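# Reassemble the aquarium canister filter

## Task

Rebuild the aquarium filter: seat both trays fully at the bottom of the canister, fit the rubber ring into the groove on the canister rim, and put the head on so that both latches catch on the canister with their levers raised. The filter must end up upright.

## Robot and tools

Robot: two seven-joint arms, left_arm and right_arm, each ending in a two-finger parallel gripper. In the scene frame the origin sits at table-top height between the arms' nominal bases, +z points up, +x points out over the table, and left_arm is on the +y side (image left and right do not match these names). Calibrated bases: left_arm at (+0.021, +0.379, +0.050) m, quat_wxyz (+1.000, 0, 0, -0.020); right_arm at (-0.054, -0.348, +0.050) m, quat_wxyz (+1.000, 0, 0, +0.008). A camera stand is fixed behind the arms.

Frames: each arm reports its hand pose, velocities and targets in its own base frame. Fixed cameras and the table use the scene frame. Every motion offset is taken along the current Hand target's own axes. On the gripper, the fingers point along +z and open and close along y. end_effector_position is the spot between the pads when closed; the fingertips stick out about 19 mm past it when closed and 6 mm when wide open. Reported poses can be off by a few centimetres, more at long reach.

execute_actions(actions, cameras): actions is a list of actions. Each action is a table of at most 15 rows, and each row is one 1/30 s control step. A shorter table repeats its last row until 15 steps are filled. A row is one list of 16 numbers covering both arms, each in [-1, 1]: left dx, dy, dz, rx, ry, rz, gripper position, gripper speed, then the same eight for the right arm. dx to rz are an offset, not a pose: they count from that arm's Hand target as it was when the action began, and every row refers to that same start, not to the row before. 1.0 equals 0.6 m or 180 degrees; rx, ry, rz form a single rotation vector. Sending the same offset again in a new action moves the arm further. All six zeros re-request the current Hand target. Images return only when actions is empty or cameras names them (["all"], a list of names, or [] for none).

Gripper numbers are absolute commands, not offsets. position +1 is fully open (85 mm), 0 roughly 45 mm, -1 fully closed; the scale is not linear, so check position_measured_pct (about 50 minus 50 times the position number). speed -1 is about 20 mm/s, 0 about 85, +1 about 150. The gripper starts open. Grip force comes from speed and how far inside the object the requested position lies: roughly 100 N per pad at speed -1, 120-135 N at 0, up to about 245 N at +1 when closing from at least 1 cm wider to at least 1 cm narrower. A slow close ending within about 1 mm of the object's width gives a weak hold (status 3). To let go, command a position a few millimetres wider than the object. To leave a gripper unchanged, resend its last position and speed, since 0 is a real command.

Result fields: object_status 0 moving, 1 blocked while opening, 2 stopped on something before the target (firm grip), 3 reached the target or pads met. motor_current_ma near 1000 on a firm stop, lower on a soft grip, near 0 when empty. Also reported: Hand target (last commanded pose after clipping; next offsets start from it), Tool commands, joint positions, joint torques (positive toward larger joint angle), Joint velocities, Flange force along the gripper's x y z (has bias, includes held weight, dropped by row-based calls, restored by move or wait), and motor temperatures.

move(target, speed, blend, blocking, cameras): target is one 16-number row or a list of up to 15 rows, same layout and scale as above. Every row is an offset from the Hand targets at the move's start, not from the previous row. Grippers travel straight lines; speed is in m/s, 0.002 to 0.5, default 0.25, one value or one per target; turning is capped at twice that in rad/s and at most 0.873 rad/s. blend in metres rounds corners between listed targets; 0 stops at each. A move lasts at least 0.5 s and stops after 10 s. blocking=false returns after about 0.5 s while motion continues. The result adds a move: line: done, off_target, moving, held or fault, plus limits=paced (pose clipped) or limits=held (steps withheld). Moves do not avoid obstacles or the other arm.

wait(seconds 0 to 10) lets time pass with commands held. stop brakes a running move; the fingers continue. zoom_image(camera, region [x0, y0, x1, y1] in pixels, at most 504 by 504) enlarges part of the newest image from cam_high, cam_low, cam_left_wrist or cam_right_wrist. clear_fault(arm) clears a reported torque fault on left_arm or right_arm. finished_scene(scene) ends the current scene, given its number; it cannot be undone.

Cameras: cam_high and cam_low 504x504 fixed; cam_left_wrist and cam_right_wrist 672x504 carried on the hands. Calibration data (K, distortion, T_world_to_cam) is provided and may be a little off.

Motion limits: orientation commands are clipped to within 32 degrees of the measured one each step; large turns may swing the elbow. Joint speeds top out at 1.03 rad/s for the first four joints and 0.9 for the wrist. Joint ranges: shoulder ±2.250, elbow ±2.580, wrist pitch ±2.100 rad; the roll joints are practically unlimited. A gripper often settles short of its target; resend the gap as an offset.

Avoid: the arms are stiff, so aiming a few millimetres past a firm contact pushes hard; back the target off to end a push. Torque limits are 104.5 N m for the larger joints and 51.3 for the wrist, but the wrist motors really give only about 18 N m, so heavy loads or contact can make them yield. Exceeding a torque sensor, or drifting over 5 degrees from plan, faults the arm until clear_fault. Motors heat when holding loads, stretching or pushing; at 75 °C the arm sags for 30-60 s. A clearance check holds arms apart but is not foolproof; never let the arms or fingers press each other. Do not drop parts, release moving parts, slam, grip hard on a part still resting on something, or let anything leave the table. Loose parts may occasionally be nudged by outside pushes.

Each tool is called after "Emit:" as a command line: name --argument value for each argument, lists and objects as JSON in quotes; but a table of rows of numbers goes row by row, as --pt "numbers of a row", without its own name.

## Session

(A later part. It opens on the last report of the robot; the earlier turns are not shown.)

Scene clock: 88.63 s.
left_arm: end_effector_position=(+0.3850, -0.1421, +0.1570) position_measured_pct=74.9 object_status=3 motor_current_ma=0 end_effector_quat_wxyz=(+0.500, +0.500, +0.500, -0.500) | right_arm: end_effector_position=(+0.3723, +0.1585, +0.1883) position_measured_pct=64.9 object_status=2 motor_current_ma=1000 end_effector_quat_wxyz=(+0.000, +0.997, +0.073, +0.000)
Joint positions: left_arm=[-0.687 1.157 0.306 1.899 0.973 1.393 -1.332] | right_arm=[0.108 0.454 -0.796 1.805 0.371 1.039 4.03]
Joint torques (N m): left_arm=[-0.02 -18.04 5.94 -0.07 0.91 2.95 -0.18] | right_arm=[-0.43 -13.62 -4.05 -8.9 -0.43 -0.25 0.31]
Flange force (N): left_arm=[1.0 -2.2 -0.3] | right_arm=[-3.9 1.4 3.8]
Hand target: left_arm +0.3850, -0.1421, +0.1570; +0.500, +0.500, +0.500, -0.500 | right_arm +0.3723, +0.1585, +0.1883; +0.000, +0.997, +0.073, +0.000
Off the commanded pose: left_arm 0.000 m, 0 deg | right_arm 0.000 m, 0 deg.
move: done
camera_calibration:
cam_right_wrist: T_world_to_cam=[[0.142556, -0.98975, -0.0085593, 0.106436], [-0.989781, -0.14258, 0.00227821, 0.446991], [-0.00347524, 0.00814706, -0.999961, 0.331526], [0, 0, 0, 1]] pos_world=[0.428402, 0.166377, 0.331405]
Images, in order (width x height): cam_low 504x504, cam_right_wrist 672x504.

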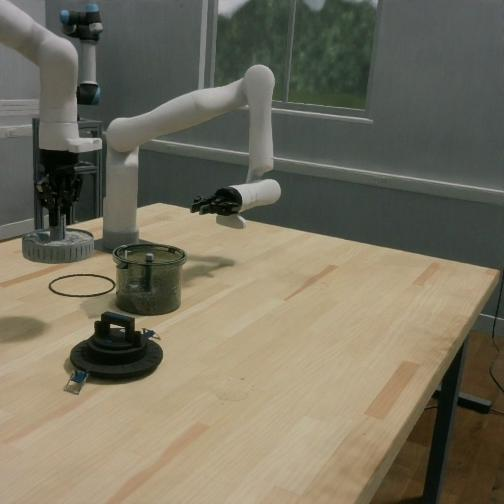

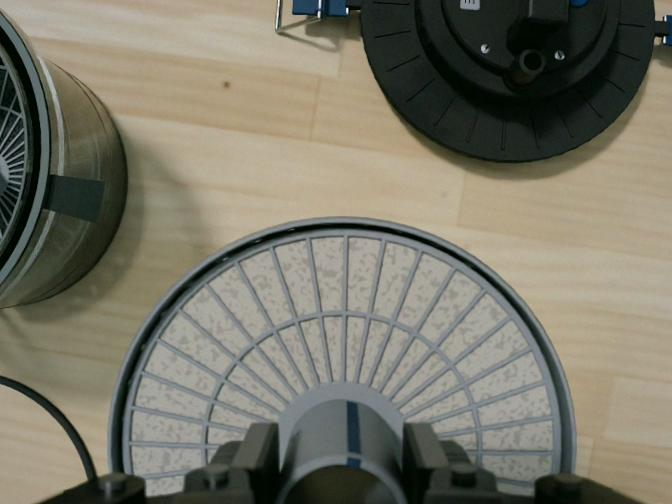

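Emit:
move --target '[0,0,0,0,0,0,-0.5,-0.5,0.1717,-0.3107,0,0,0,0,-0.6,-1]' --speed 0.2 --cameras '["all"]'

Emit:
zoom_image --camera "cam_low" --region '[80, 200, 210, 330]'

Emit:
zoom_image --camera "cam_high" --region '[150, 150, 270, 270]'

Emit:
zoom_image --camera "cam_left_wrist" --region '[130, 100, 490, 360]'

Scene clock: 91.17 s.
left_arm: end_effector_position=(+0.3850, -0.1421, +0.1570) position_measured_pct=74.9 object_status=3 motor_current_ma=0 end_effector_quat_wxyz=(+0.500, +0.500, +0.500, -0.500) | right_arm: end_effector_position=(+0.4470, +0.3579, +0.1885) position_measured_pct=64.9 object_status=2 motor_current_ma=1000 end_effector_quat_wxyz=(+0.000, +0.997, +0.073, +0.000)
Joint positions: left_arm=[-0.687 1.157 0.306 1.899 0.973 1.393 -1.332] | right_arm=[-0.376 0.799 -0.714 1.175 0.502 1.337 3.813]
Joint torques (N m): left_arm=[0 -17.99 5.92 -0.02 0.93 2.91 -0.18] | right_arm=[-0.37 -21.5 -5.29 -9.25 -0.44 -0.2 0.41]
Flange force (N): left_arm=[0.9 -2.0 -0.5] | right_arm=[-6.0 3.4 3.2]
Hand target: left_arm +0.3850, -0.1421, +0.1570; +0.500, +0.500, +0.500, -0.500 | right_arm +0.4470, +0.3579, +0.1885; +0.000, +0.997, +0.073, +0.000
Off the commanded pose: left_arm 0.000 m, 0 deg | right_arm 0.000 m, 0 deg.
move: done
camera_calibration:
cam_left_wrist: T_world_to_cam=[[0.999436, 0.0296939, -0.01571, -0.382718], [0.0153885, 0.0110248, 0.999821, -0.106229], [0.0298618, -0.999498, 0.0105616, -0.00581766], [0, 0, 0, 1]] pos_world=[0.384311, 0.0067208, 0.100259]
cam_right_wrist: T_world_to_cam=[[0.142556, -0.98975, -0.0085593, 0.293145], [-0.989781, -0.14258, 0.00227821, 0.549358], [-0.00347524, 0.00814706, -0.999961, 0.330361], [0, 0, 0, 1]] pos_world=[0.503102, 0.365777, 0.331605]

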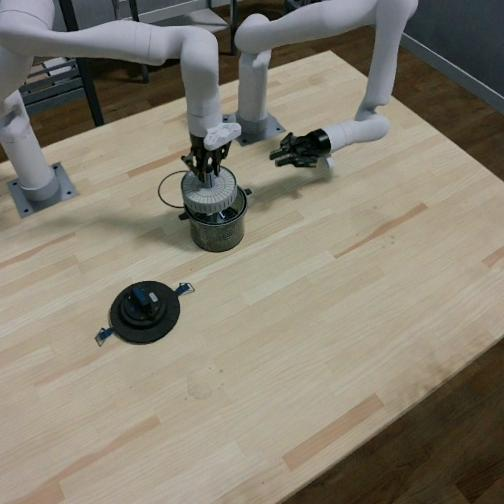

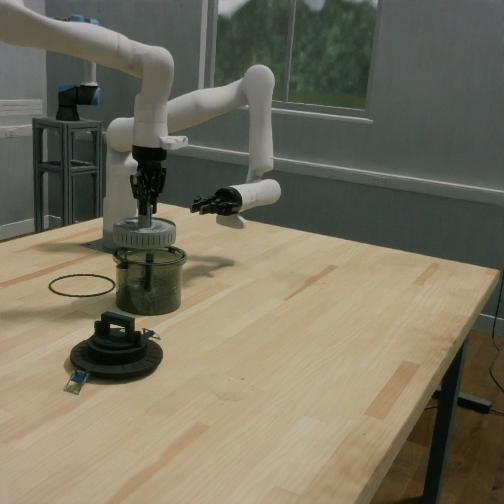

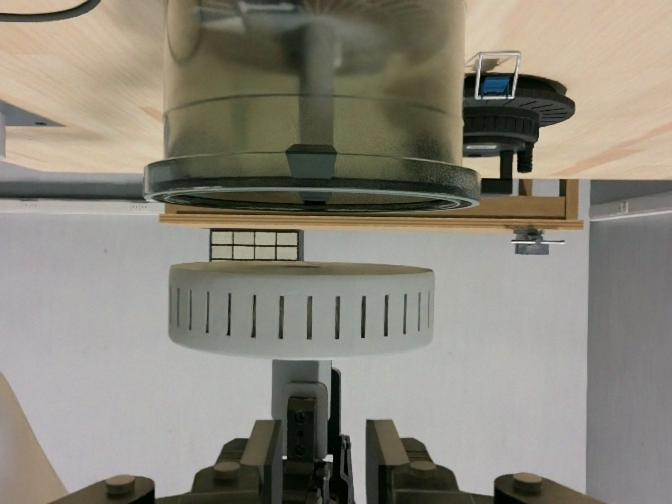

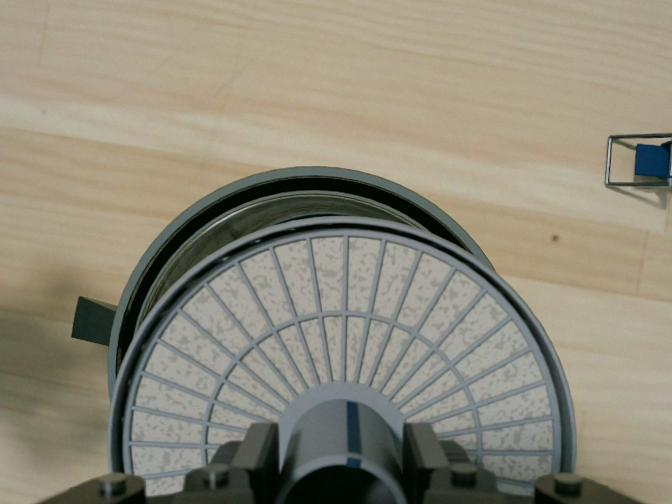

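Scaled by 3.877.

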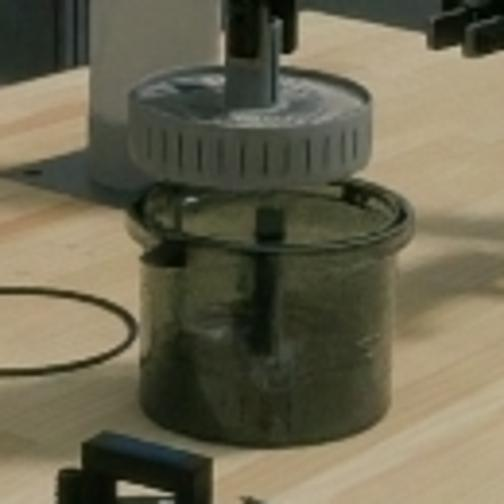

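Scaled by 4.200.

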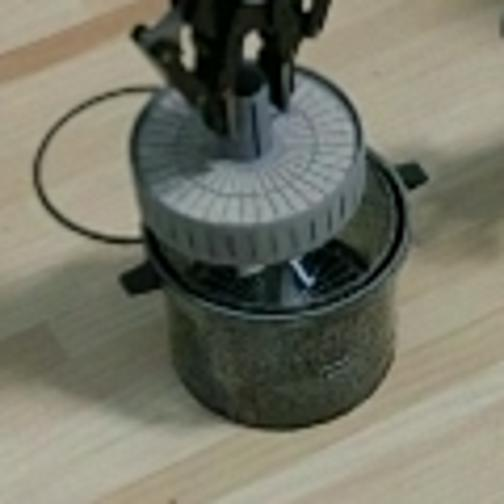

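Scaled by 1.400.

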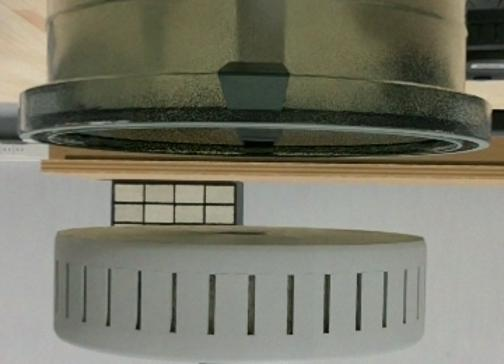

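Emit:
move --target '[0,0,0,0,0,0,-0.5,-0.5,0.0102,-0.012,0,0,0,0,-0.6,-1]' --speed 0.05 --cameras '["all"]'

Emit:
zoom_image --camera "cam_low" --region '[80, 200, 210, 330]'

Emit:
zoom_image --camera "cam_high" --region '[150, 150, 270, 270]'

Emit:
zoom_image --camera "cam_left_wrist" --region '[130, 100, 490, 360]'

Scene clock: 94.43 s.
left_arm: end_effector_position=(+0.3850, -0.1421, +0.1570) position_measured_pct=74.9 object_status=3 motor_current_ma=0 end_effector_quat_wxyz=(+0.500, +0.500, +0.500, -0.500) | right_arm: end_effector_position=(+0.4520, +0.3659, +0.1885) position_measured_pct=64.9 object_status=2 motor_current_ma=1000 end_effector_quat_wxyz=(+0.000, +0.997, +0.073, +0.000)
Joint positions: left_arm=[-0.687 1.157 0.306 1.899 0.973 1.393 -1.332] | right_arm=[-0.395 0.818 -0.709 1.133 0.507 1.357 3.816]
Joint torques (N m): left_arm=[-0.01 -17.99 5.89 0.05 0.89 2.93 -0.25] | right_arm=[-0.44 -21.9 -5.19 -9.4 -0.47 -0.2 0.42]
Flange force (N): left_arm=[0.9 -1.6 -0.5] | right_arm=[-6.9 4.1 3.5]
Hand target: left_arm +0.3850, -0.1421, +0.1570; +0.500, +0.500, +0.500, -0.500 | right_arm +0.4520, +0.3660, +0.1885; +0.000, +0.997, +0.073, +0.000
Off the commanded pose: left_arm 0.000 m, 0 deg | right_arm 0.000 m, 0 deg.
move: done
camera_calibration:
cam_left_wrist: T_world_to_cam=[[0.999436, 0.0296939, -0.01571, -0.382718], [0.0153885, 0.0110248, 0.999821, -0.106229], [0.0298618, -0.999498, 0.0105616, -0.00581766], [0, 0, 0, 1]] pos_world=[0.384311, 0.0067208, 0.100259]
cam_right_wrist: T_world_to_cam=[[0.142555, -0.98975, -0.00855928, 0.30045], [-0.989781, -0.142579, 0.00227822, 0.555461], [-0.00347524, 0.00814704, -0.999961, 0.330312], [0, 0, 0, 1]] pos_world=[0.508102, 0.373877, 0.331605]

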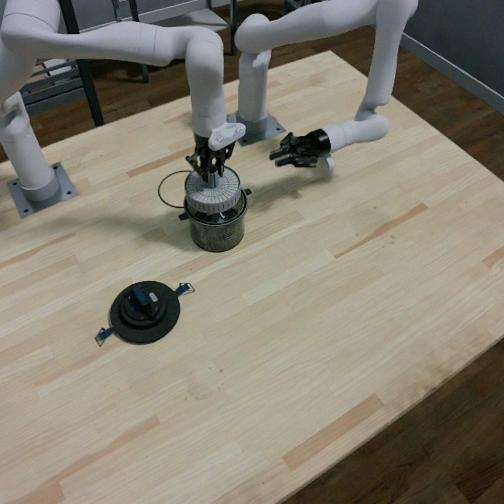

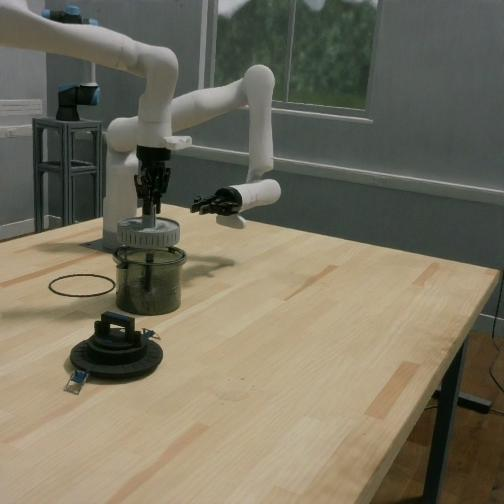

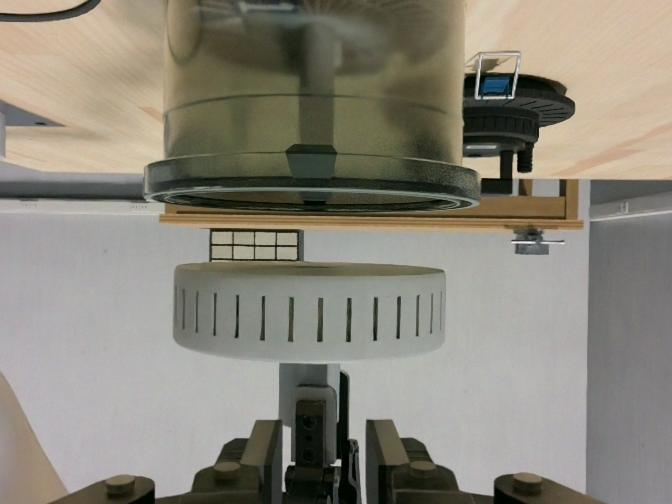

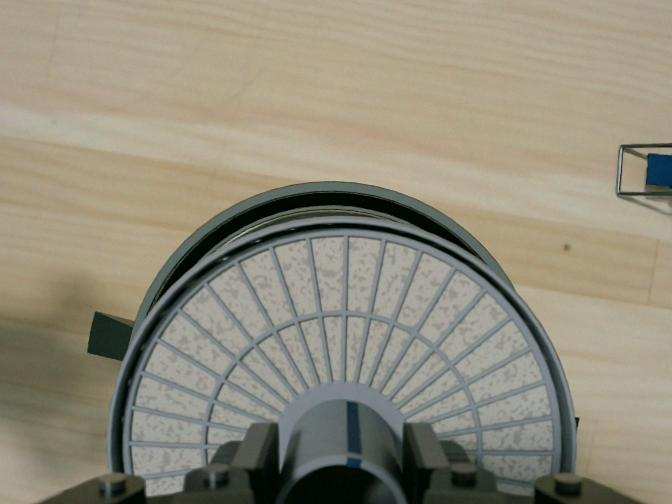

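Scaled by 3.877.

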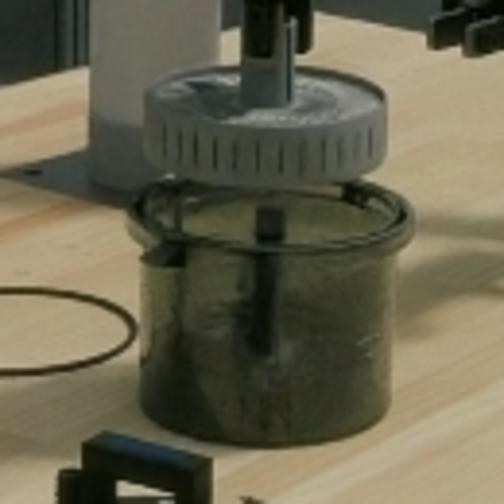

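Scaled by 4.200.

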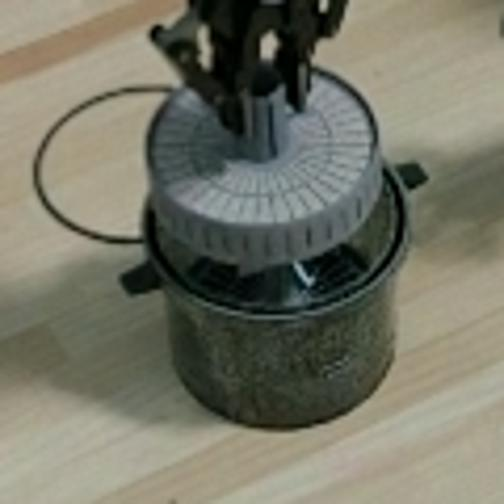

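Scaled by 1.400.

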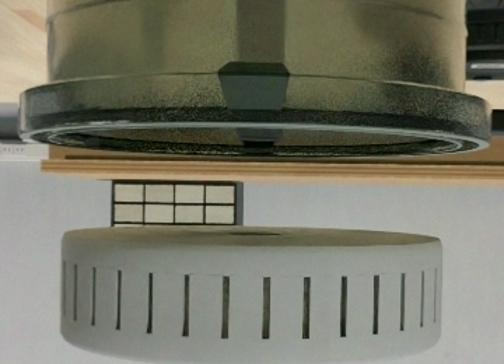

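Emit:
move --target '[0,0,0,0,0,0,-0.5,-0.5,0.0031,-0.0096,0,0,0,0,-0.6,-1]' --speed 0.04 --cameras '["all"]'

Emit:
zoom_image --camera "cam_low" --region '[80, 200, 210, 330]'

Emit:
zoom_image --camera "cam_high" --region '[150, 150, 270, 270]'

Emit:
zoom_image --camera "cam_left_wrist" --region '[130, 100, 490, 360]'

Scene clock: 97.67 s.
left_arm: end_effector_position=(+0.3850, -0.1421, +0.1570) position_measured_pct=74.9 object_status=3 motor_current_ma=0 end_effector_quat_wxyz=(+0.500, +0.500, +0.500, -0.500) | right_arm: end_effector_position=(+0.4530, +0.3719, +0.1885) position_measured_pct=64.9 object_status=2 motor_current_ma=1000 end_effector_quat_wxyz=(+0.000, +0.997, +0.073, +0.000)
Joint positions: left_arm=[-0.687 1.157 0.306 1.899 0.973 1.393 -1.332] | right_arm=[-0.408 0.828 -0.706 1.111 0.509 1.367 3.815]
Joint torques (N m): left_arm=[-0.01 -18.06 5.88 -0.06 0.92 2.96 -0.18] | right_arm=[-0.28 -22.08 -5.14 -9.49 -0.42 -0.19 0.4]
Flange force (N): left_arm=[1.0 -2.1 -0.3] | right_arm=[-7.3 4.1 3.5]
Hand target: left_arm +0.3850, -0.1421, +0.1570; +0.500, +0.500, +0.500, -0.500 | right_arm +0.4530, +0.3719, +0.1885; +0.000, +0.997, +0.073, +0.000
Off the commanded pose: left_arm 0.000 m, 0 deg | right_arm 0.000 m, 0 deg.
move: done
camera_calibration:
cam_left_wrist: T_world_to_cam=[[0.999436, 0.0296939, -0.01571, -0.382718], [0.0153885, 0.0110248, 0.999821, -0.106229], [0.0298618, -0.999498, 0.0105616, -0.00581766], [0, 0, 0, 1]] pos_world=[0.384311, 0.0067208, 0.100259]
cam_right_wrist: T_world_to_cam=[[0.142556, -0.98975, -0.0085593, 0.306132], [-0.989781, -0.14258, 0.00227821, 0.557392], [-0.00347524, 0.00814706, -0.999961, 0.330268], [0, 0, 0, 1]] pos_world=[0.509202, 0.379777, 0.331605]

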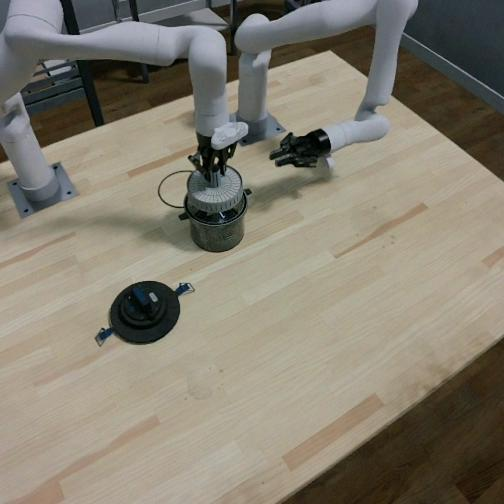

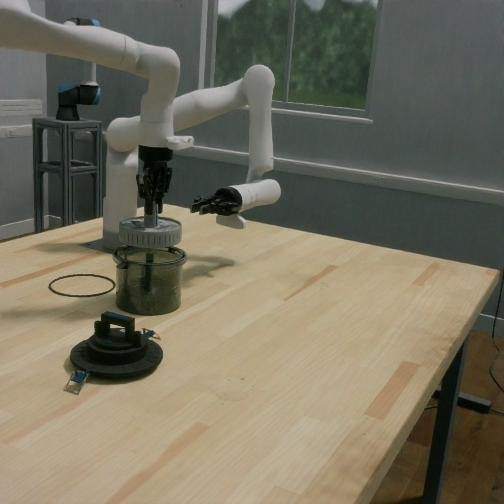

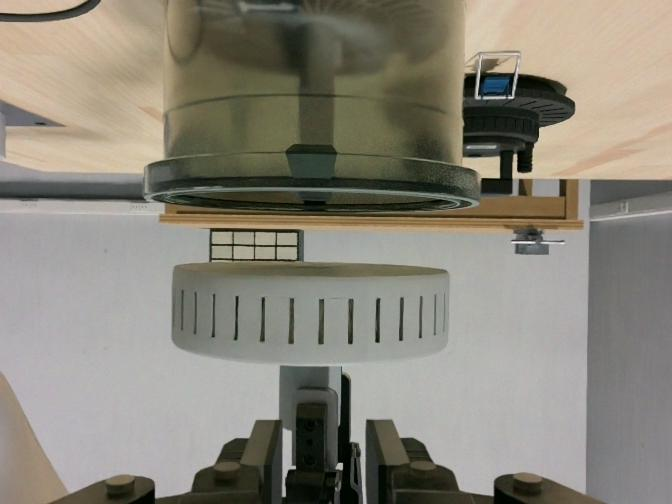

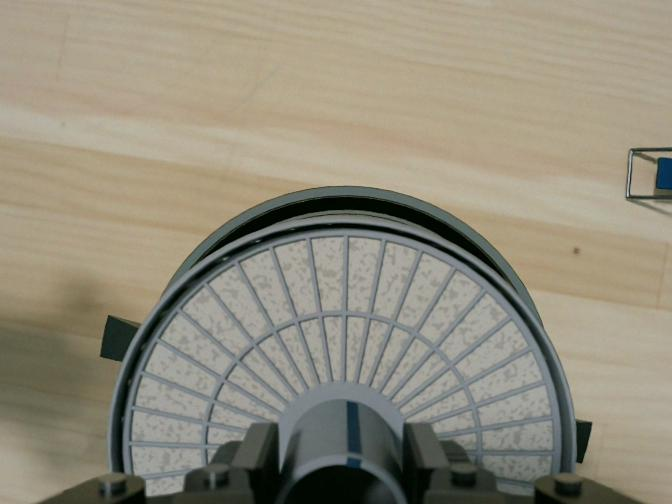

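Scaled by 3.877.

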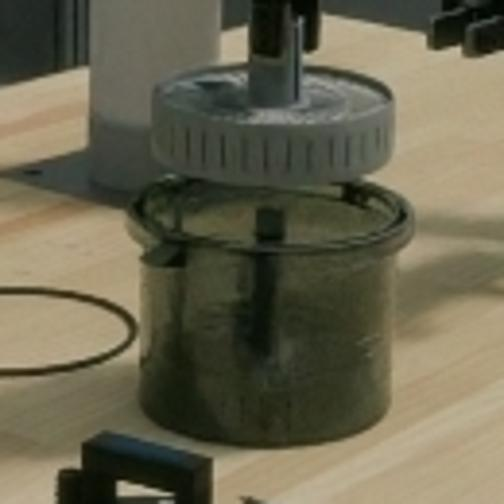

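Scaled by 4.200.

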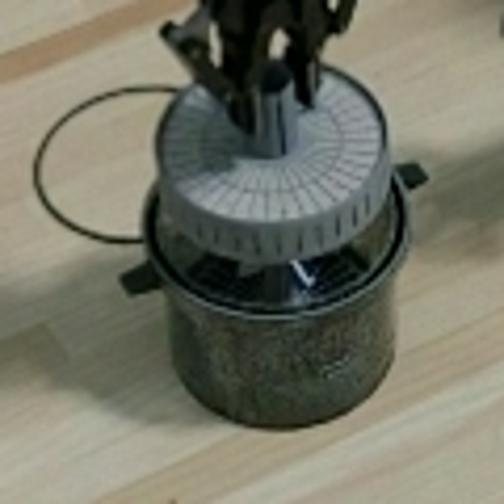

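Scaled by 1.400.

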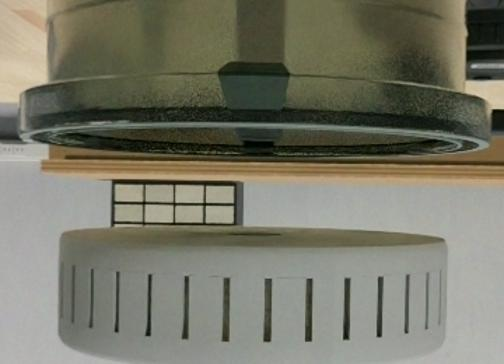

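Emit:
move --target '[0,0,0,0,0,0,-0.5,-0.5,0.001,0,0.0467,0,0,0,-0.6,-1]' --speed 0.05 --cameras '["all"]'

Emit:
zoom_image --camera "cam_low" --region '[80, 200, 210, 330]'

Emit:
zoom_image --camera "cam_high" --region '[150, 150, 270, 270]'

Emit:
zoom_image --camera "cam_left_wrist" --region '[130, 100, 490, 360]'

Scene clock: 100.40 s.
left_arm: end_effector_position=(+0.3850, -0.1421, +0.1570) position_measured_pct=74.9 object_status=3 motor_current_ma=0 end_effector_quat_wxyz=(+0.500, +0.500, +0.500, -0.500) | right_arm: end_effector_position=(+0.4536, +0.3720, +0.1605) position_measured_pct=64.9 object_status=2 motor_current_ma=1000 end_effector_quat_wxyz=(+0.000, +0.997, +0.073, +0.000)
Joint positions: left_arm=[-0.687 1.157 0.306 1.899 0.973 1.393 -1.332] | right_arm=[-0.405 0.855 -0.698 1.155 0.526 1.303 3.799]
Joint torques (N m): left_arm=[0.06 -18.05 5.96 -0.04 0.93 2.91 -0.23] | right_arm=[-0.4 -22.3 -5.24 -9.08 -0.47 -0.15 0.32]
Flange force (N): left_arm=[1.0 -2.0 -0.6] | right_arm=[-6.3 3.9 3.0]
Hand target: left_arm +0.3850, -0.1421, +0.1570; +0.500, +0.500, +0.500, -0.500 | right_arm +0.4536, +0.3720, +0.1605; +0.000, +0.997, +0.073, +0.000
Off the commanded pose: left_arm 0.000 m, 0 deg | right_arm 0.000 m, 0 deg.
move: done
camera_calibration:
cam_left_wrist: T_world_to_cam=[[0.999436, 0.0296939, -0.01571, -0.382718], [0.0153885, 0.0110248, 0.999821, -0.106229], [0.0298618, -0.999498, 0.0105616, -0.00581766], [0, 0, 0, 1]] pos_world=[0.384311, 0.0067208, 0.100259]
cam_right_wrist: T_world_to_cam=[[0.142555, -0.98975, -0.00855928, 0.30602], [-0.989781, -0.142579, 0.00227822, 0.557979], [-0.00347524, 0.00814704, -0.999961, 0.302269], [0, 0, 0, 1]] pos_world=[0.509702, 0.379977, 0.303605]

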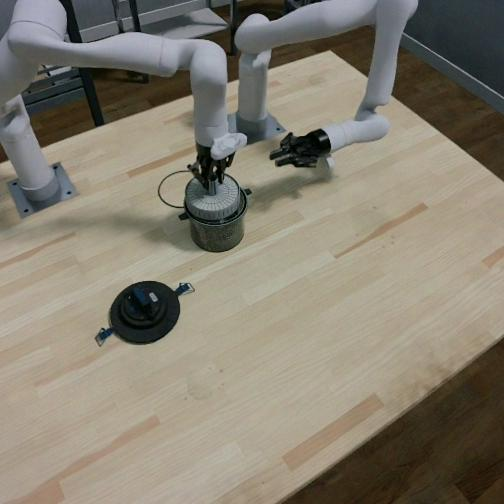

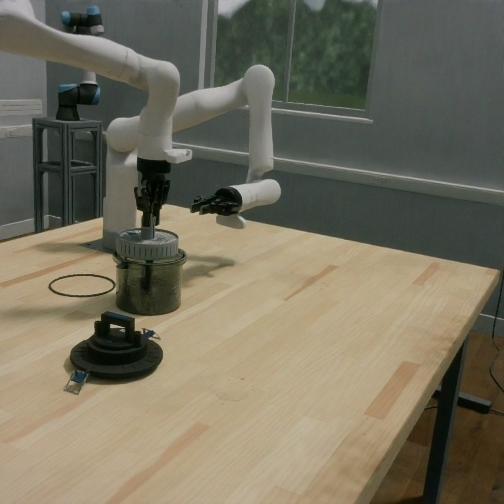

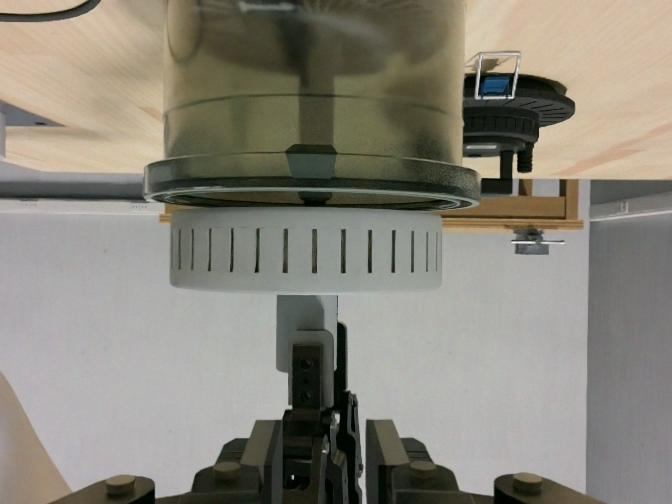

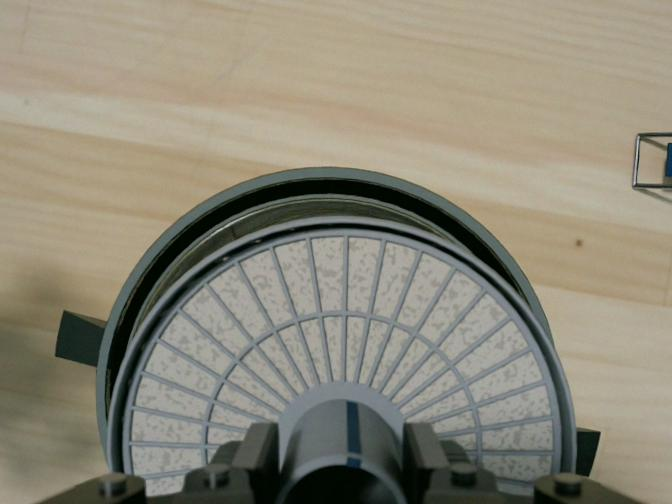

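Scaled by 3.877.

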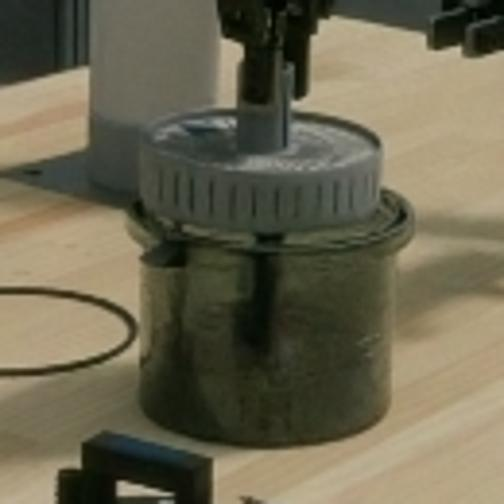

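Scaled by 4.200.

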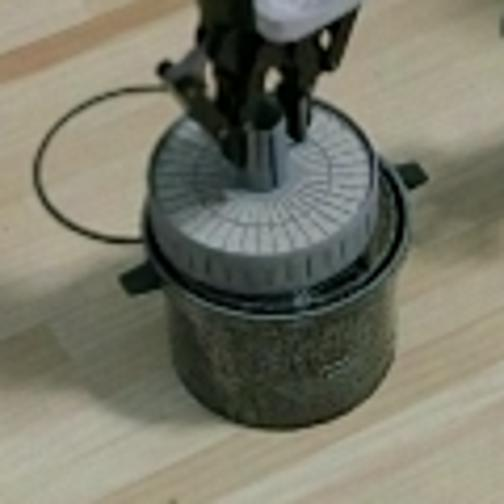

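Scaled by 1.400.

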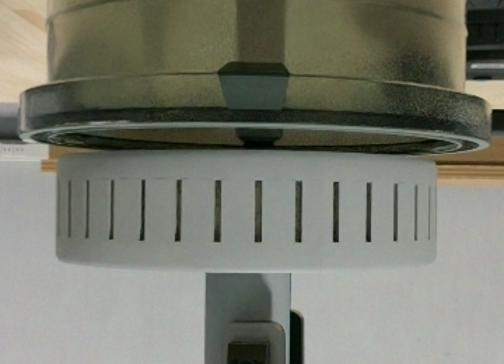

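Emit:
move --target '[0,0,0,0,0,0,-0.5,-0.5,0.004,-0.0045,0,0,0,0,-0.6,-1]' --speed 0.01 --cameras '["all"]'

Emit:
zoom_image --camera "cam_low" --region '[80, 200, 210, 330]'

Emit:
zoom_image --camera "cam_high" --region '[150, 150, 270, 270]'

Emit:
zoom_image --camera "cam_left_wrist" --region '[130, 100, 490, 360]'

Scene clock: 109.67 s.
left_arm: end_effector_position=(+0.3850, -0.1421, +0.1570) position_measured_pct=74.9 object_status=3 motor_current_ma=0 end_effector_quat_wxyz=(+0.500, +0.500, +0.500, -0.500) | right_arm: end_effector_position=(+0.4556, +0.3750, +0.1605) position_measured_pct=64.9 object_status=2 motor_current_ma=1000 end_effector_quat_wxyz=(+0.000, +0.997, +0.073, +0.000)
Joint positions: left_arm=[-0.687 1.157 0.306 1.899 0.973 1.393 -1.332] | right_arm=[-0.411 0.862 -0.696 1.139 0.527 1.311 3.801]
Joint torques (N m): left_arm=[0.02 -18.02 5.84 0.03 0.86 2.9 -0.17] | right_arm=[-0.41 -22.51 -5.29 -9.11 -0.42 -0.14 0.42]
Flange force (N): left_arm=[1.0 -1.8 -0.4] | right_arm=[-6.5 3.9 3.2]
Hand target: left_arm +0.3850, -0.1421, +0.1570; +0.500, +0.500, +0.500, -0.500 | right_arm +0.4556, +0.3751, +0.1605; +0.000, +0.997, +0.073, +0.000
Off the commanded pose: left_arm 0.000 m, 0 deg | right_arm 0.000 m, 0 deg.
move: done
camera_calibration:
cam_left_wrist: T_world_to_cam=[[0.999436, 0.0296939, -0.01571, -0.382718], [0.0153885, 0.0110248, 0.999821, -0.106229], [0.0298618, -0.999498, 0.0105616, -0.00581766], [0, 0, 0, 1]] pos_world=[0.384311, 0.0067208, 0.100259]
cam_right_wrist: T_world_to_cam=[[0.142654, -0.989736, -0.00846165, 0.308618], [-0.989767, -0.142678, 0.00229124, 0.560413], [-0.00347501, 0.00804821, -0.999962, 0.302289], [0, 0, 0, 1]] pos_world=[0.511702, 0.382976, 0.303605]

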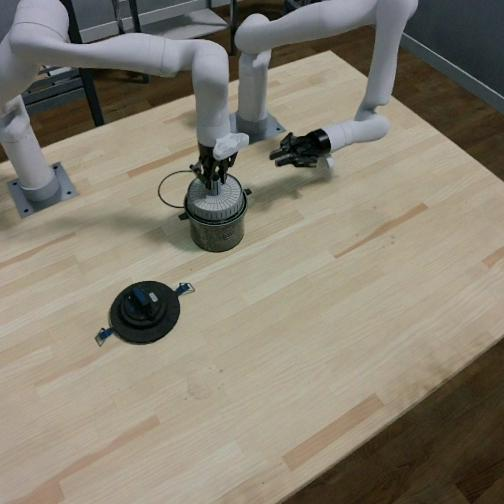

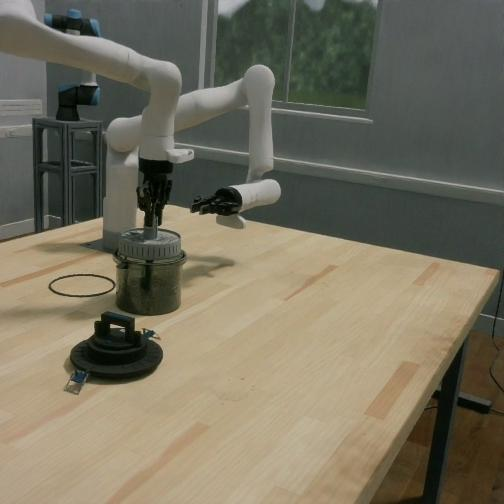

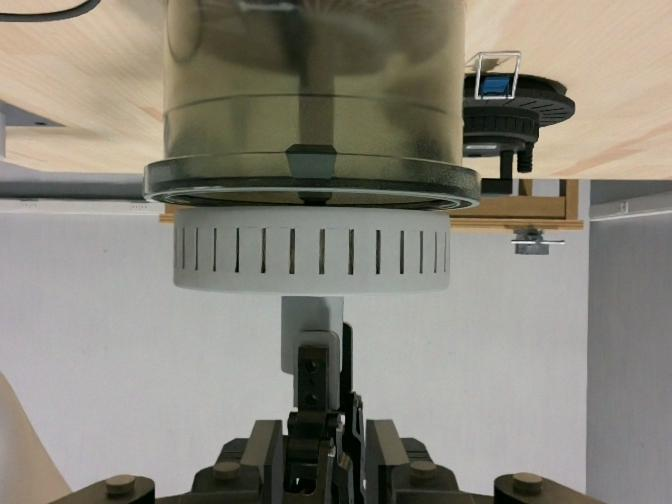

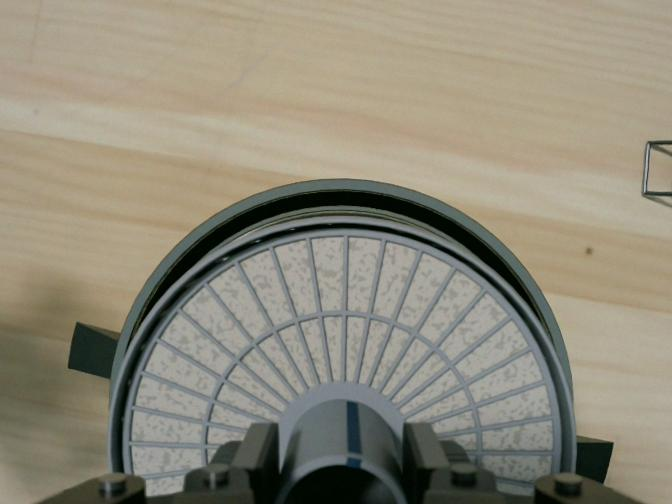

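Scaled by 3.877.

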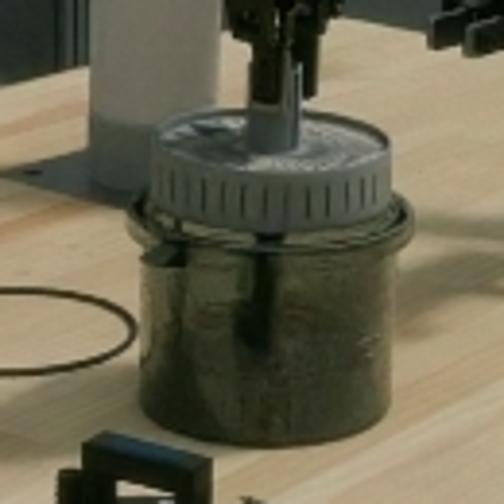

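Scaled by 4.200.

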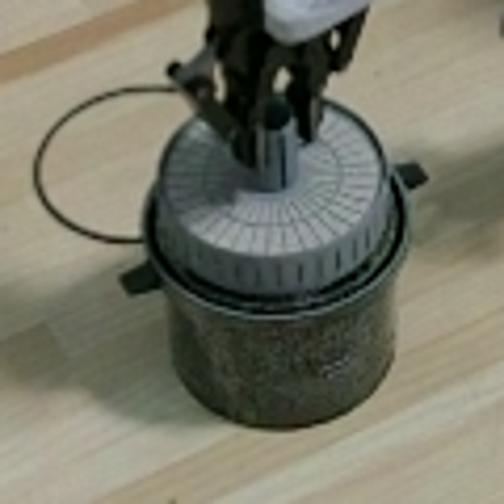

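Scaled by 1.400.

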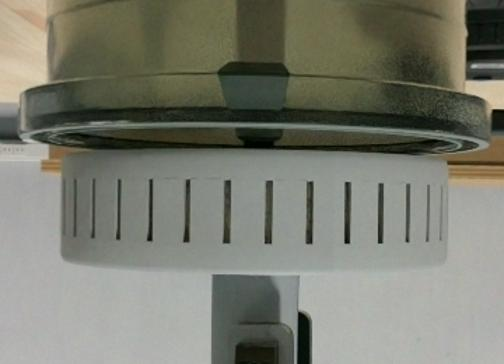

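Emit:
move --target '[0,0,0,0,0,0,-0.5,-0.5,0,0,0.02,0,0,0,-0.6,-1]' --speed 0.015 --cameras '["cam_left_wrist","cam_right_wrist"]'

Emit:
zoom_image --camera "cam_left_wrist" --region '[130, 100, 490, 360]'

Scene clock: 111.17 s.
left_arm: end_effector_position=(+0.3850, -0.1421, +0.1570) position_measured_pct=74.9 object_status=3 motor_current_ma=0 end_effector_quat_wxyz=(+0.500, +0.500, +0.500, -0.500) | right_arm: end_effector_position=(+0.4556, +0.3749, +0.1481) position_measured_pct=64.9 object_status=2 motor_current_ma=1000 end_effector_quat_wxyz=(+0.000, +0.997, +0.073, +0.000)
Joint positions: left_arm=[-0.687 1.157 0.306 1.899 0.973 1.393 -1.332] | right_arm=[-0.411 0.875 -0.692 1.156 0.535 1.284 3.794]
Joint torques (N m): left_arm=[-0.01 -18.06 5.93 0 0.88 2.96 -0.25] | right_arm=[-0.51 -23.71 -5.62 -9.41 -0.44 -0.21 0.39]
Flange force (N): left_arm=[1.1 -1.8 -0.4] | right_arm=[-5.8 3.7 4.7]
Hand target: left_arm +0.3850, -0.1421, +0.1570; +0.500, +0.500, +0.500, -0.500 | right_arm +0.4556, +0.3751, +0.1485; +0.000, +0.997, +0.073, +0.000
Off the commanded pose: left_arm 0.000 m, 0 deg | right_arm 0.000 m, 0 deg.
move: done
camera_calibration:
cam_left_wrist: T_world_to_cam=[[0.999436, 0.0296939, -0.01571, -0.382718], [0.0153885, 0.0110248, 0.999821, -0.106229], [0.0298618, -0.999498, 0.0105616, -0.00581766], [0, 0, 0, 1]] pos_world=[0.384311, 0.0067208, 0.100259]
cam_right_wrist: T_world_to_cam=[[0.142459, -0.989767, -0.00812003, 0.308411], [-0.989793, -0.142485, 0.00274665, 0.560331], [-0.00387552, 0.00764587, -0.999963, 0.29025], [0, 0, 0, 1]] pos_world=[0.511801, 0.382875, 0.291205]
Images, in order (width x height): cam_left_wrist 672x504, cam_right_wrist 672x504.

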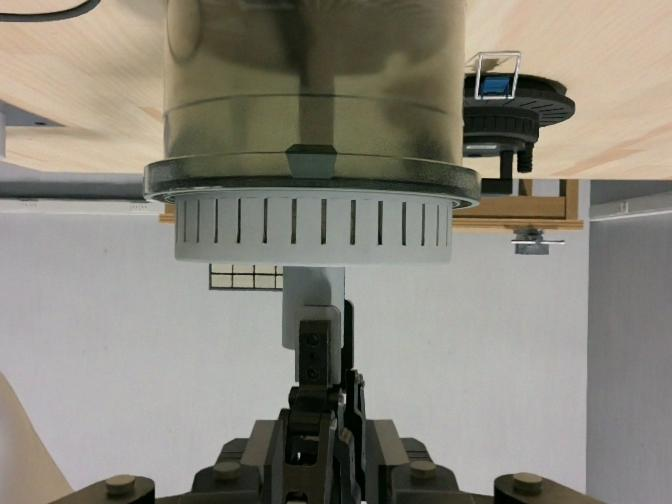

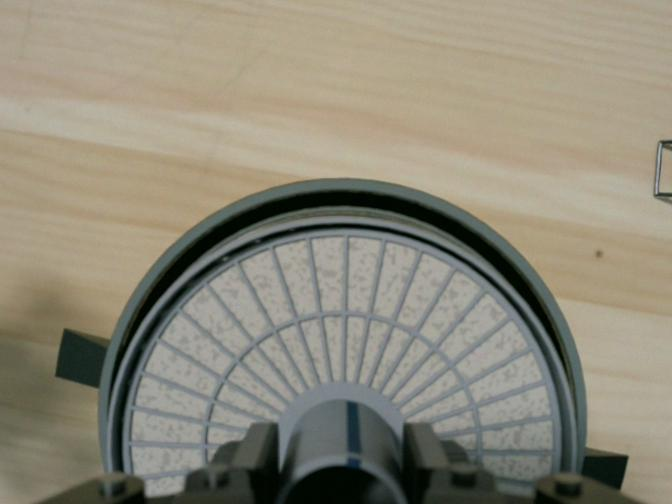

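Scaled by 1.400.

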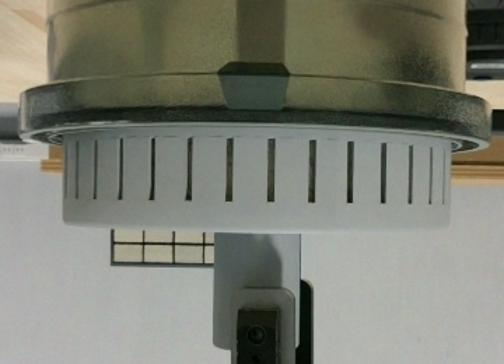

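Emit:
move --target '[0,0,0,0,0,0,-0.5,-0.5,-0.0008,0,0.0167,0,0,0,-0.6,-1]' --speed 0.012 --cameras '["cam_left_wrist","cam_right_wrist"]'

Emit:
zoom_image --camera "cam_left_wrist" --region '[130, 100, 490, 360]'

Scene clock: 112.83 s.
left_arm: end_effector_position=(+0.3850, -0.1421, +0.1570) position_measured_pct=74.9 object_status=3 motor_current_ma=0 end_effector_quat_wxyz=(+0.500, +0.500, +0.500, -0.500) | right_arm: end_effector_position=(+0.4551, +0.3750, +0.1385) position_measured_pct=64.9 object_status=2 motor_current_ma=1000 end_effector_quat_wxyz=(+0.000, +0.997, +0.073, +0.000)
Joint positions: left_arm=[-0.687 1.157 0.306 1.899 0.973 1.393 -1.332] | right_arm=[-0.41 0.884 -0.688 1.172 0.541 1.261 3.787]
Joint torques (N m): left_arm=[-0.02 -18.04 6.03 -0.01 0.96 2.94 -0.25] | right_arm=[-0.5 -22.41 -5.43 -8.33 -0.55 0.17 0.39]
Flange force (N): left_arm=[1.1 -1.9 -0.7] | right_arm=[-4.9 3.1 2.7]
Hand target: left_arm +0.3850, -0.1421, +0.1570; +0.500, +0.500, +0.500, -0.500 | right_arm +0.4551, +0.3750, +0.1385; +0.000, +0.997, +0.073, +0.000
Off the commanded pose: left_arm 0.000 m, 0 deg | right_arm 0.000 m, 0 deg.
move: done
camera_calibration:
cam_left_wrist: T_world_to_cam=[[0.999436, 0.0296939, -0.01571, -0.382718], [0.0153885, 0.0110248, 0.999821, -0.106229], [0.0298618, -0.999498, 0.0105616, -0.00581766], [0, 0, 0, 1]] pos_world=[0.384311, 0.0067208, 0.100259]
cam_right_wrist: T_world_to_cam=[[0.142556, -0.989751, -0.00846032, 0.308459], [-0.989781, -0.14258, 0.00229248, 0.559923], [-0.00347526, 0.00804706, -0.999962, 0.28029], [0, 0, 0, 1]] pos_world=[0.511202, 0.382876, 0.281605]
Images, in order (width x height): cam_left_wrist 672x504, cam_right_wrist 672x504.

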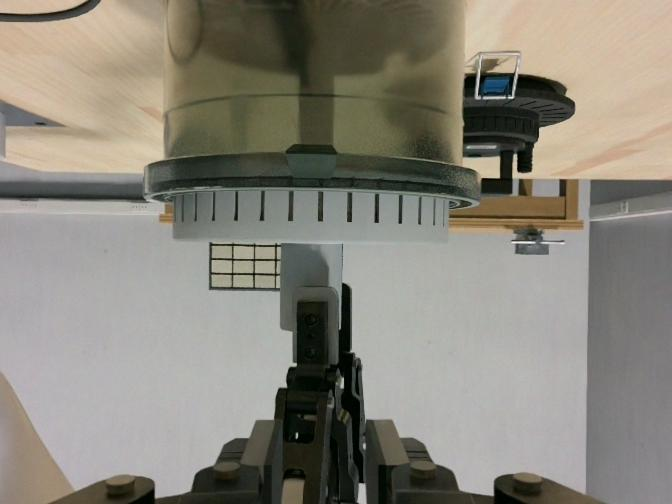

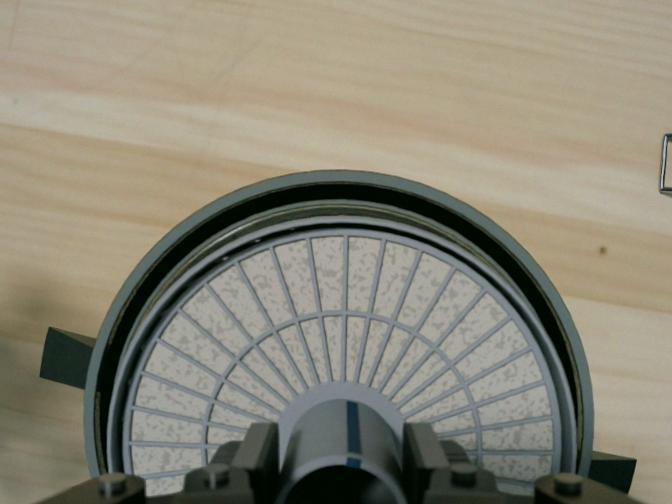

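Scaled by 1.400.

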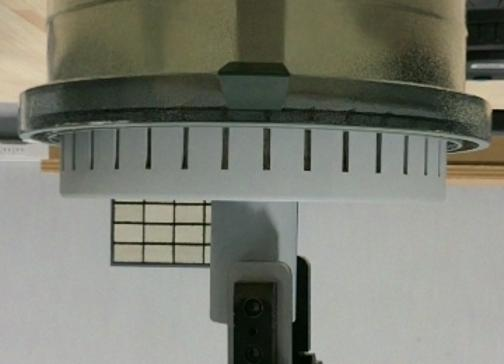

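Emit:
move --target '[0,0,0,0,0,0,-0.5,-0.5,0,-0.0008,0.0083,0,0,0,-0.6,-1]' --speed 0.008

Emit:
move --target '[0,0,0,0,0,0,-0.5,-0.5,0,0,0.0067,0,0,0,-0.6,-1]' --speed 0.008 --cameras '["cam_left_wrist","cam_right_wrist"]'

Emit:
zoom_image --camera "cam_left_wrist" --region '[130, 100, 490, 360]'

Scene clock: 114.50 s.
left_arm: end_effector_position=(+0.3850, -0.1421, +0.1570) position_measured_pct=74.9 object_status=3 motor_current_ma=0 end_effector_quat_wxyz=(+0.500, +0.500, +0.500, -0.500) | right_arm: end_effector_position=(+0.4550, +0.3755, +0.1335) position_measured_pct=64.9 object_status=2 motor_current_ma=1000 end_effector_quat_wxyz=(+0.000, +0.997, +0.073, +0.000)
Joint positions: left_arm=[-0.687 1.157 0.306 1.899 0.973 1.393 -1.332] | right_arm=[-0.411 0.89 -0.686 1.178 0.544 1.251 3.784]
Joint torques (N m): left_arm=[-0.02 -18.03 5.92 0.02 0.9 2.95 -0.2] | right_arm=[-0.52 -22.56 -5.52 -8.69 -0.49 0.07 0.46]
Flange force (N): left_arm=[1.0 -1.8 -0.4] | right_arm=[-6.3 3.9 3.1]
Hand target: left_arm +0.3850, -0.1421, +0.1570; +0.500, +0.500, +0.500, -0.500 | right_arm +0.4550, +0.3755, +0.1335; +0.000, +0.997, +0.073, +0.000
Off the commanded pose: left_arm 0.000 m, 0 deg | right_arm 0.000 m, 0 deg.
move: done

Scene clock: 115.23 s.
left_arm: end_effector_position=(+0.3850, -0.1421, +0.1570) position_measured_pct=74.9 object_status=3 motor_current_ma=0 end_effector_quat_wxyz=(+0.500, +0.500, +0.500, -0.500) | right_arm: end_effector_position=(+0.4550, +0.3755, +0.1295) position_measured_pct=64.9 object_status=2 motor_current_ma=1000 end_effector_quat_wxyz=(+0.000, +0.997, +0.073, +0.000)
Joint positions: left_arm=[-0.687 1.157 0.306 1.899 0.973 1.393 -1.332] | right_arm=[-0.411 0.894 -0.685 1.183 0.547 1.242 3.781]
Joint torques (N m): left_arm=[0.04 -18.11 5.97 0.02 0.9 3 -0.21] | right_arm=[-0.47 -22.46 -5.4 -8.79 -0.46 0.2 0.39]
Flange force (N): left_arm=[1.3 -1.9 -0.5] | right_arm=[-7.2 4.5 3.3]
Hand target: left_arm +0.3850, -0.1421, +0.1570; +0.500, +0.500, +0.500, -0.500 | right_arm +0.4550, +0.3755, +0.1294; +0.000, +0.997, +0.073, +0.000
Off the commanded pose: left_arm 0.000 m, 0 deg | right_arm 0.000 m, 0 deg.
move: done
camera_calibration:
cam_left_wrist: T_world_to_cam=[[0.999436, 0.0296939, -0.01571, -0.382718], [0.0153885, 0.0110248, 0.999821, -0.106229], [0.0298618, -0.999498, 0.0105616, -0.00581766], [0, 0, 0, 1]] pos_world=[0.384311, 0.0067208, 0.100259]
cam_right_wrist: T_world_to_cam=[[0.142556, -0.98975, -0.00847458, 0.308882], [-0.98978, -0.142581, 0.00239144, 0.559988], [-0.00357525, 0.00804705, -0.999961, 0.271337], [0, 0, 0, 1]] pos_world=[0.511202, 0.383376, 0.272605]
Images, in order (width x height): cam_left_wrist 672x504, cam_right_wrist 672x504.

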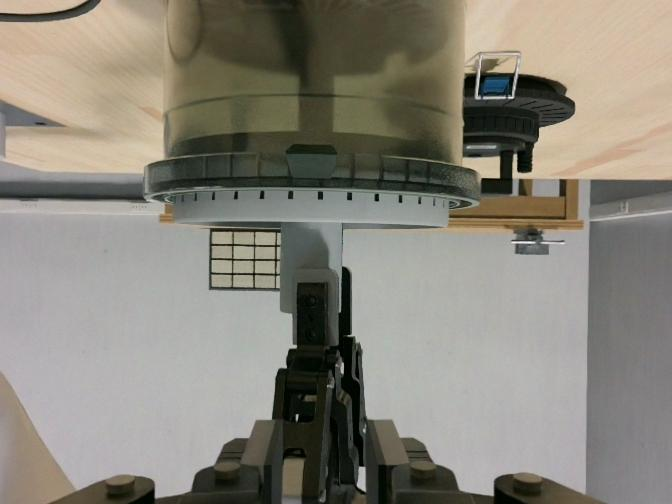

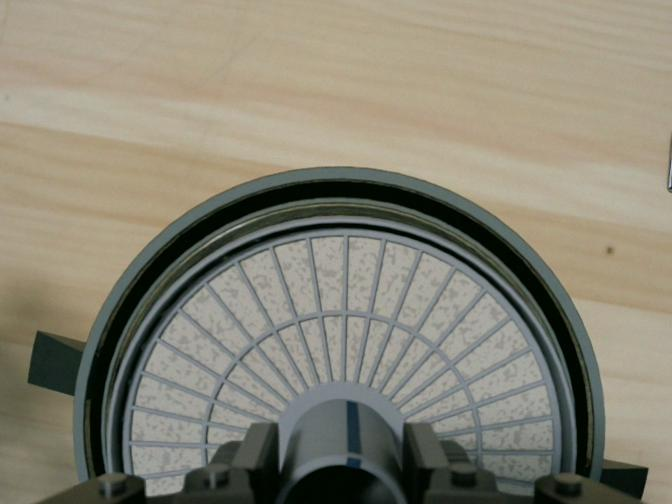

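Scaled by 1.400.

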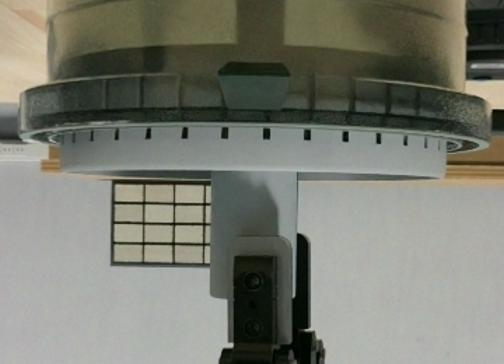

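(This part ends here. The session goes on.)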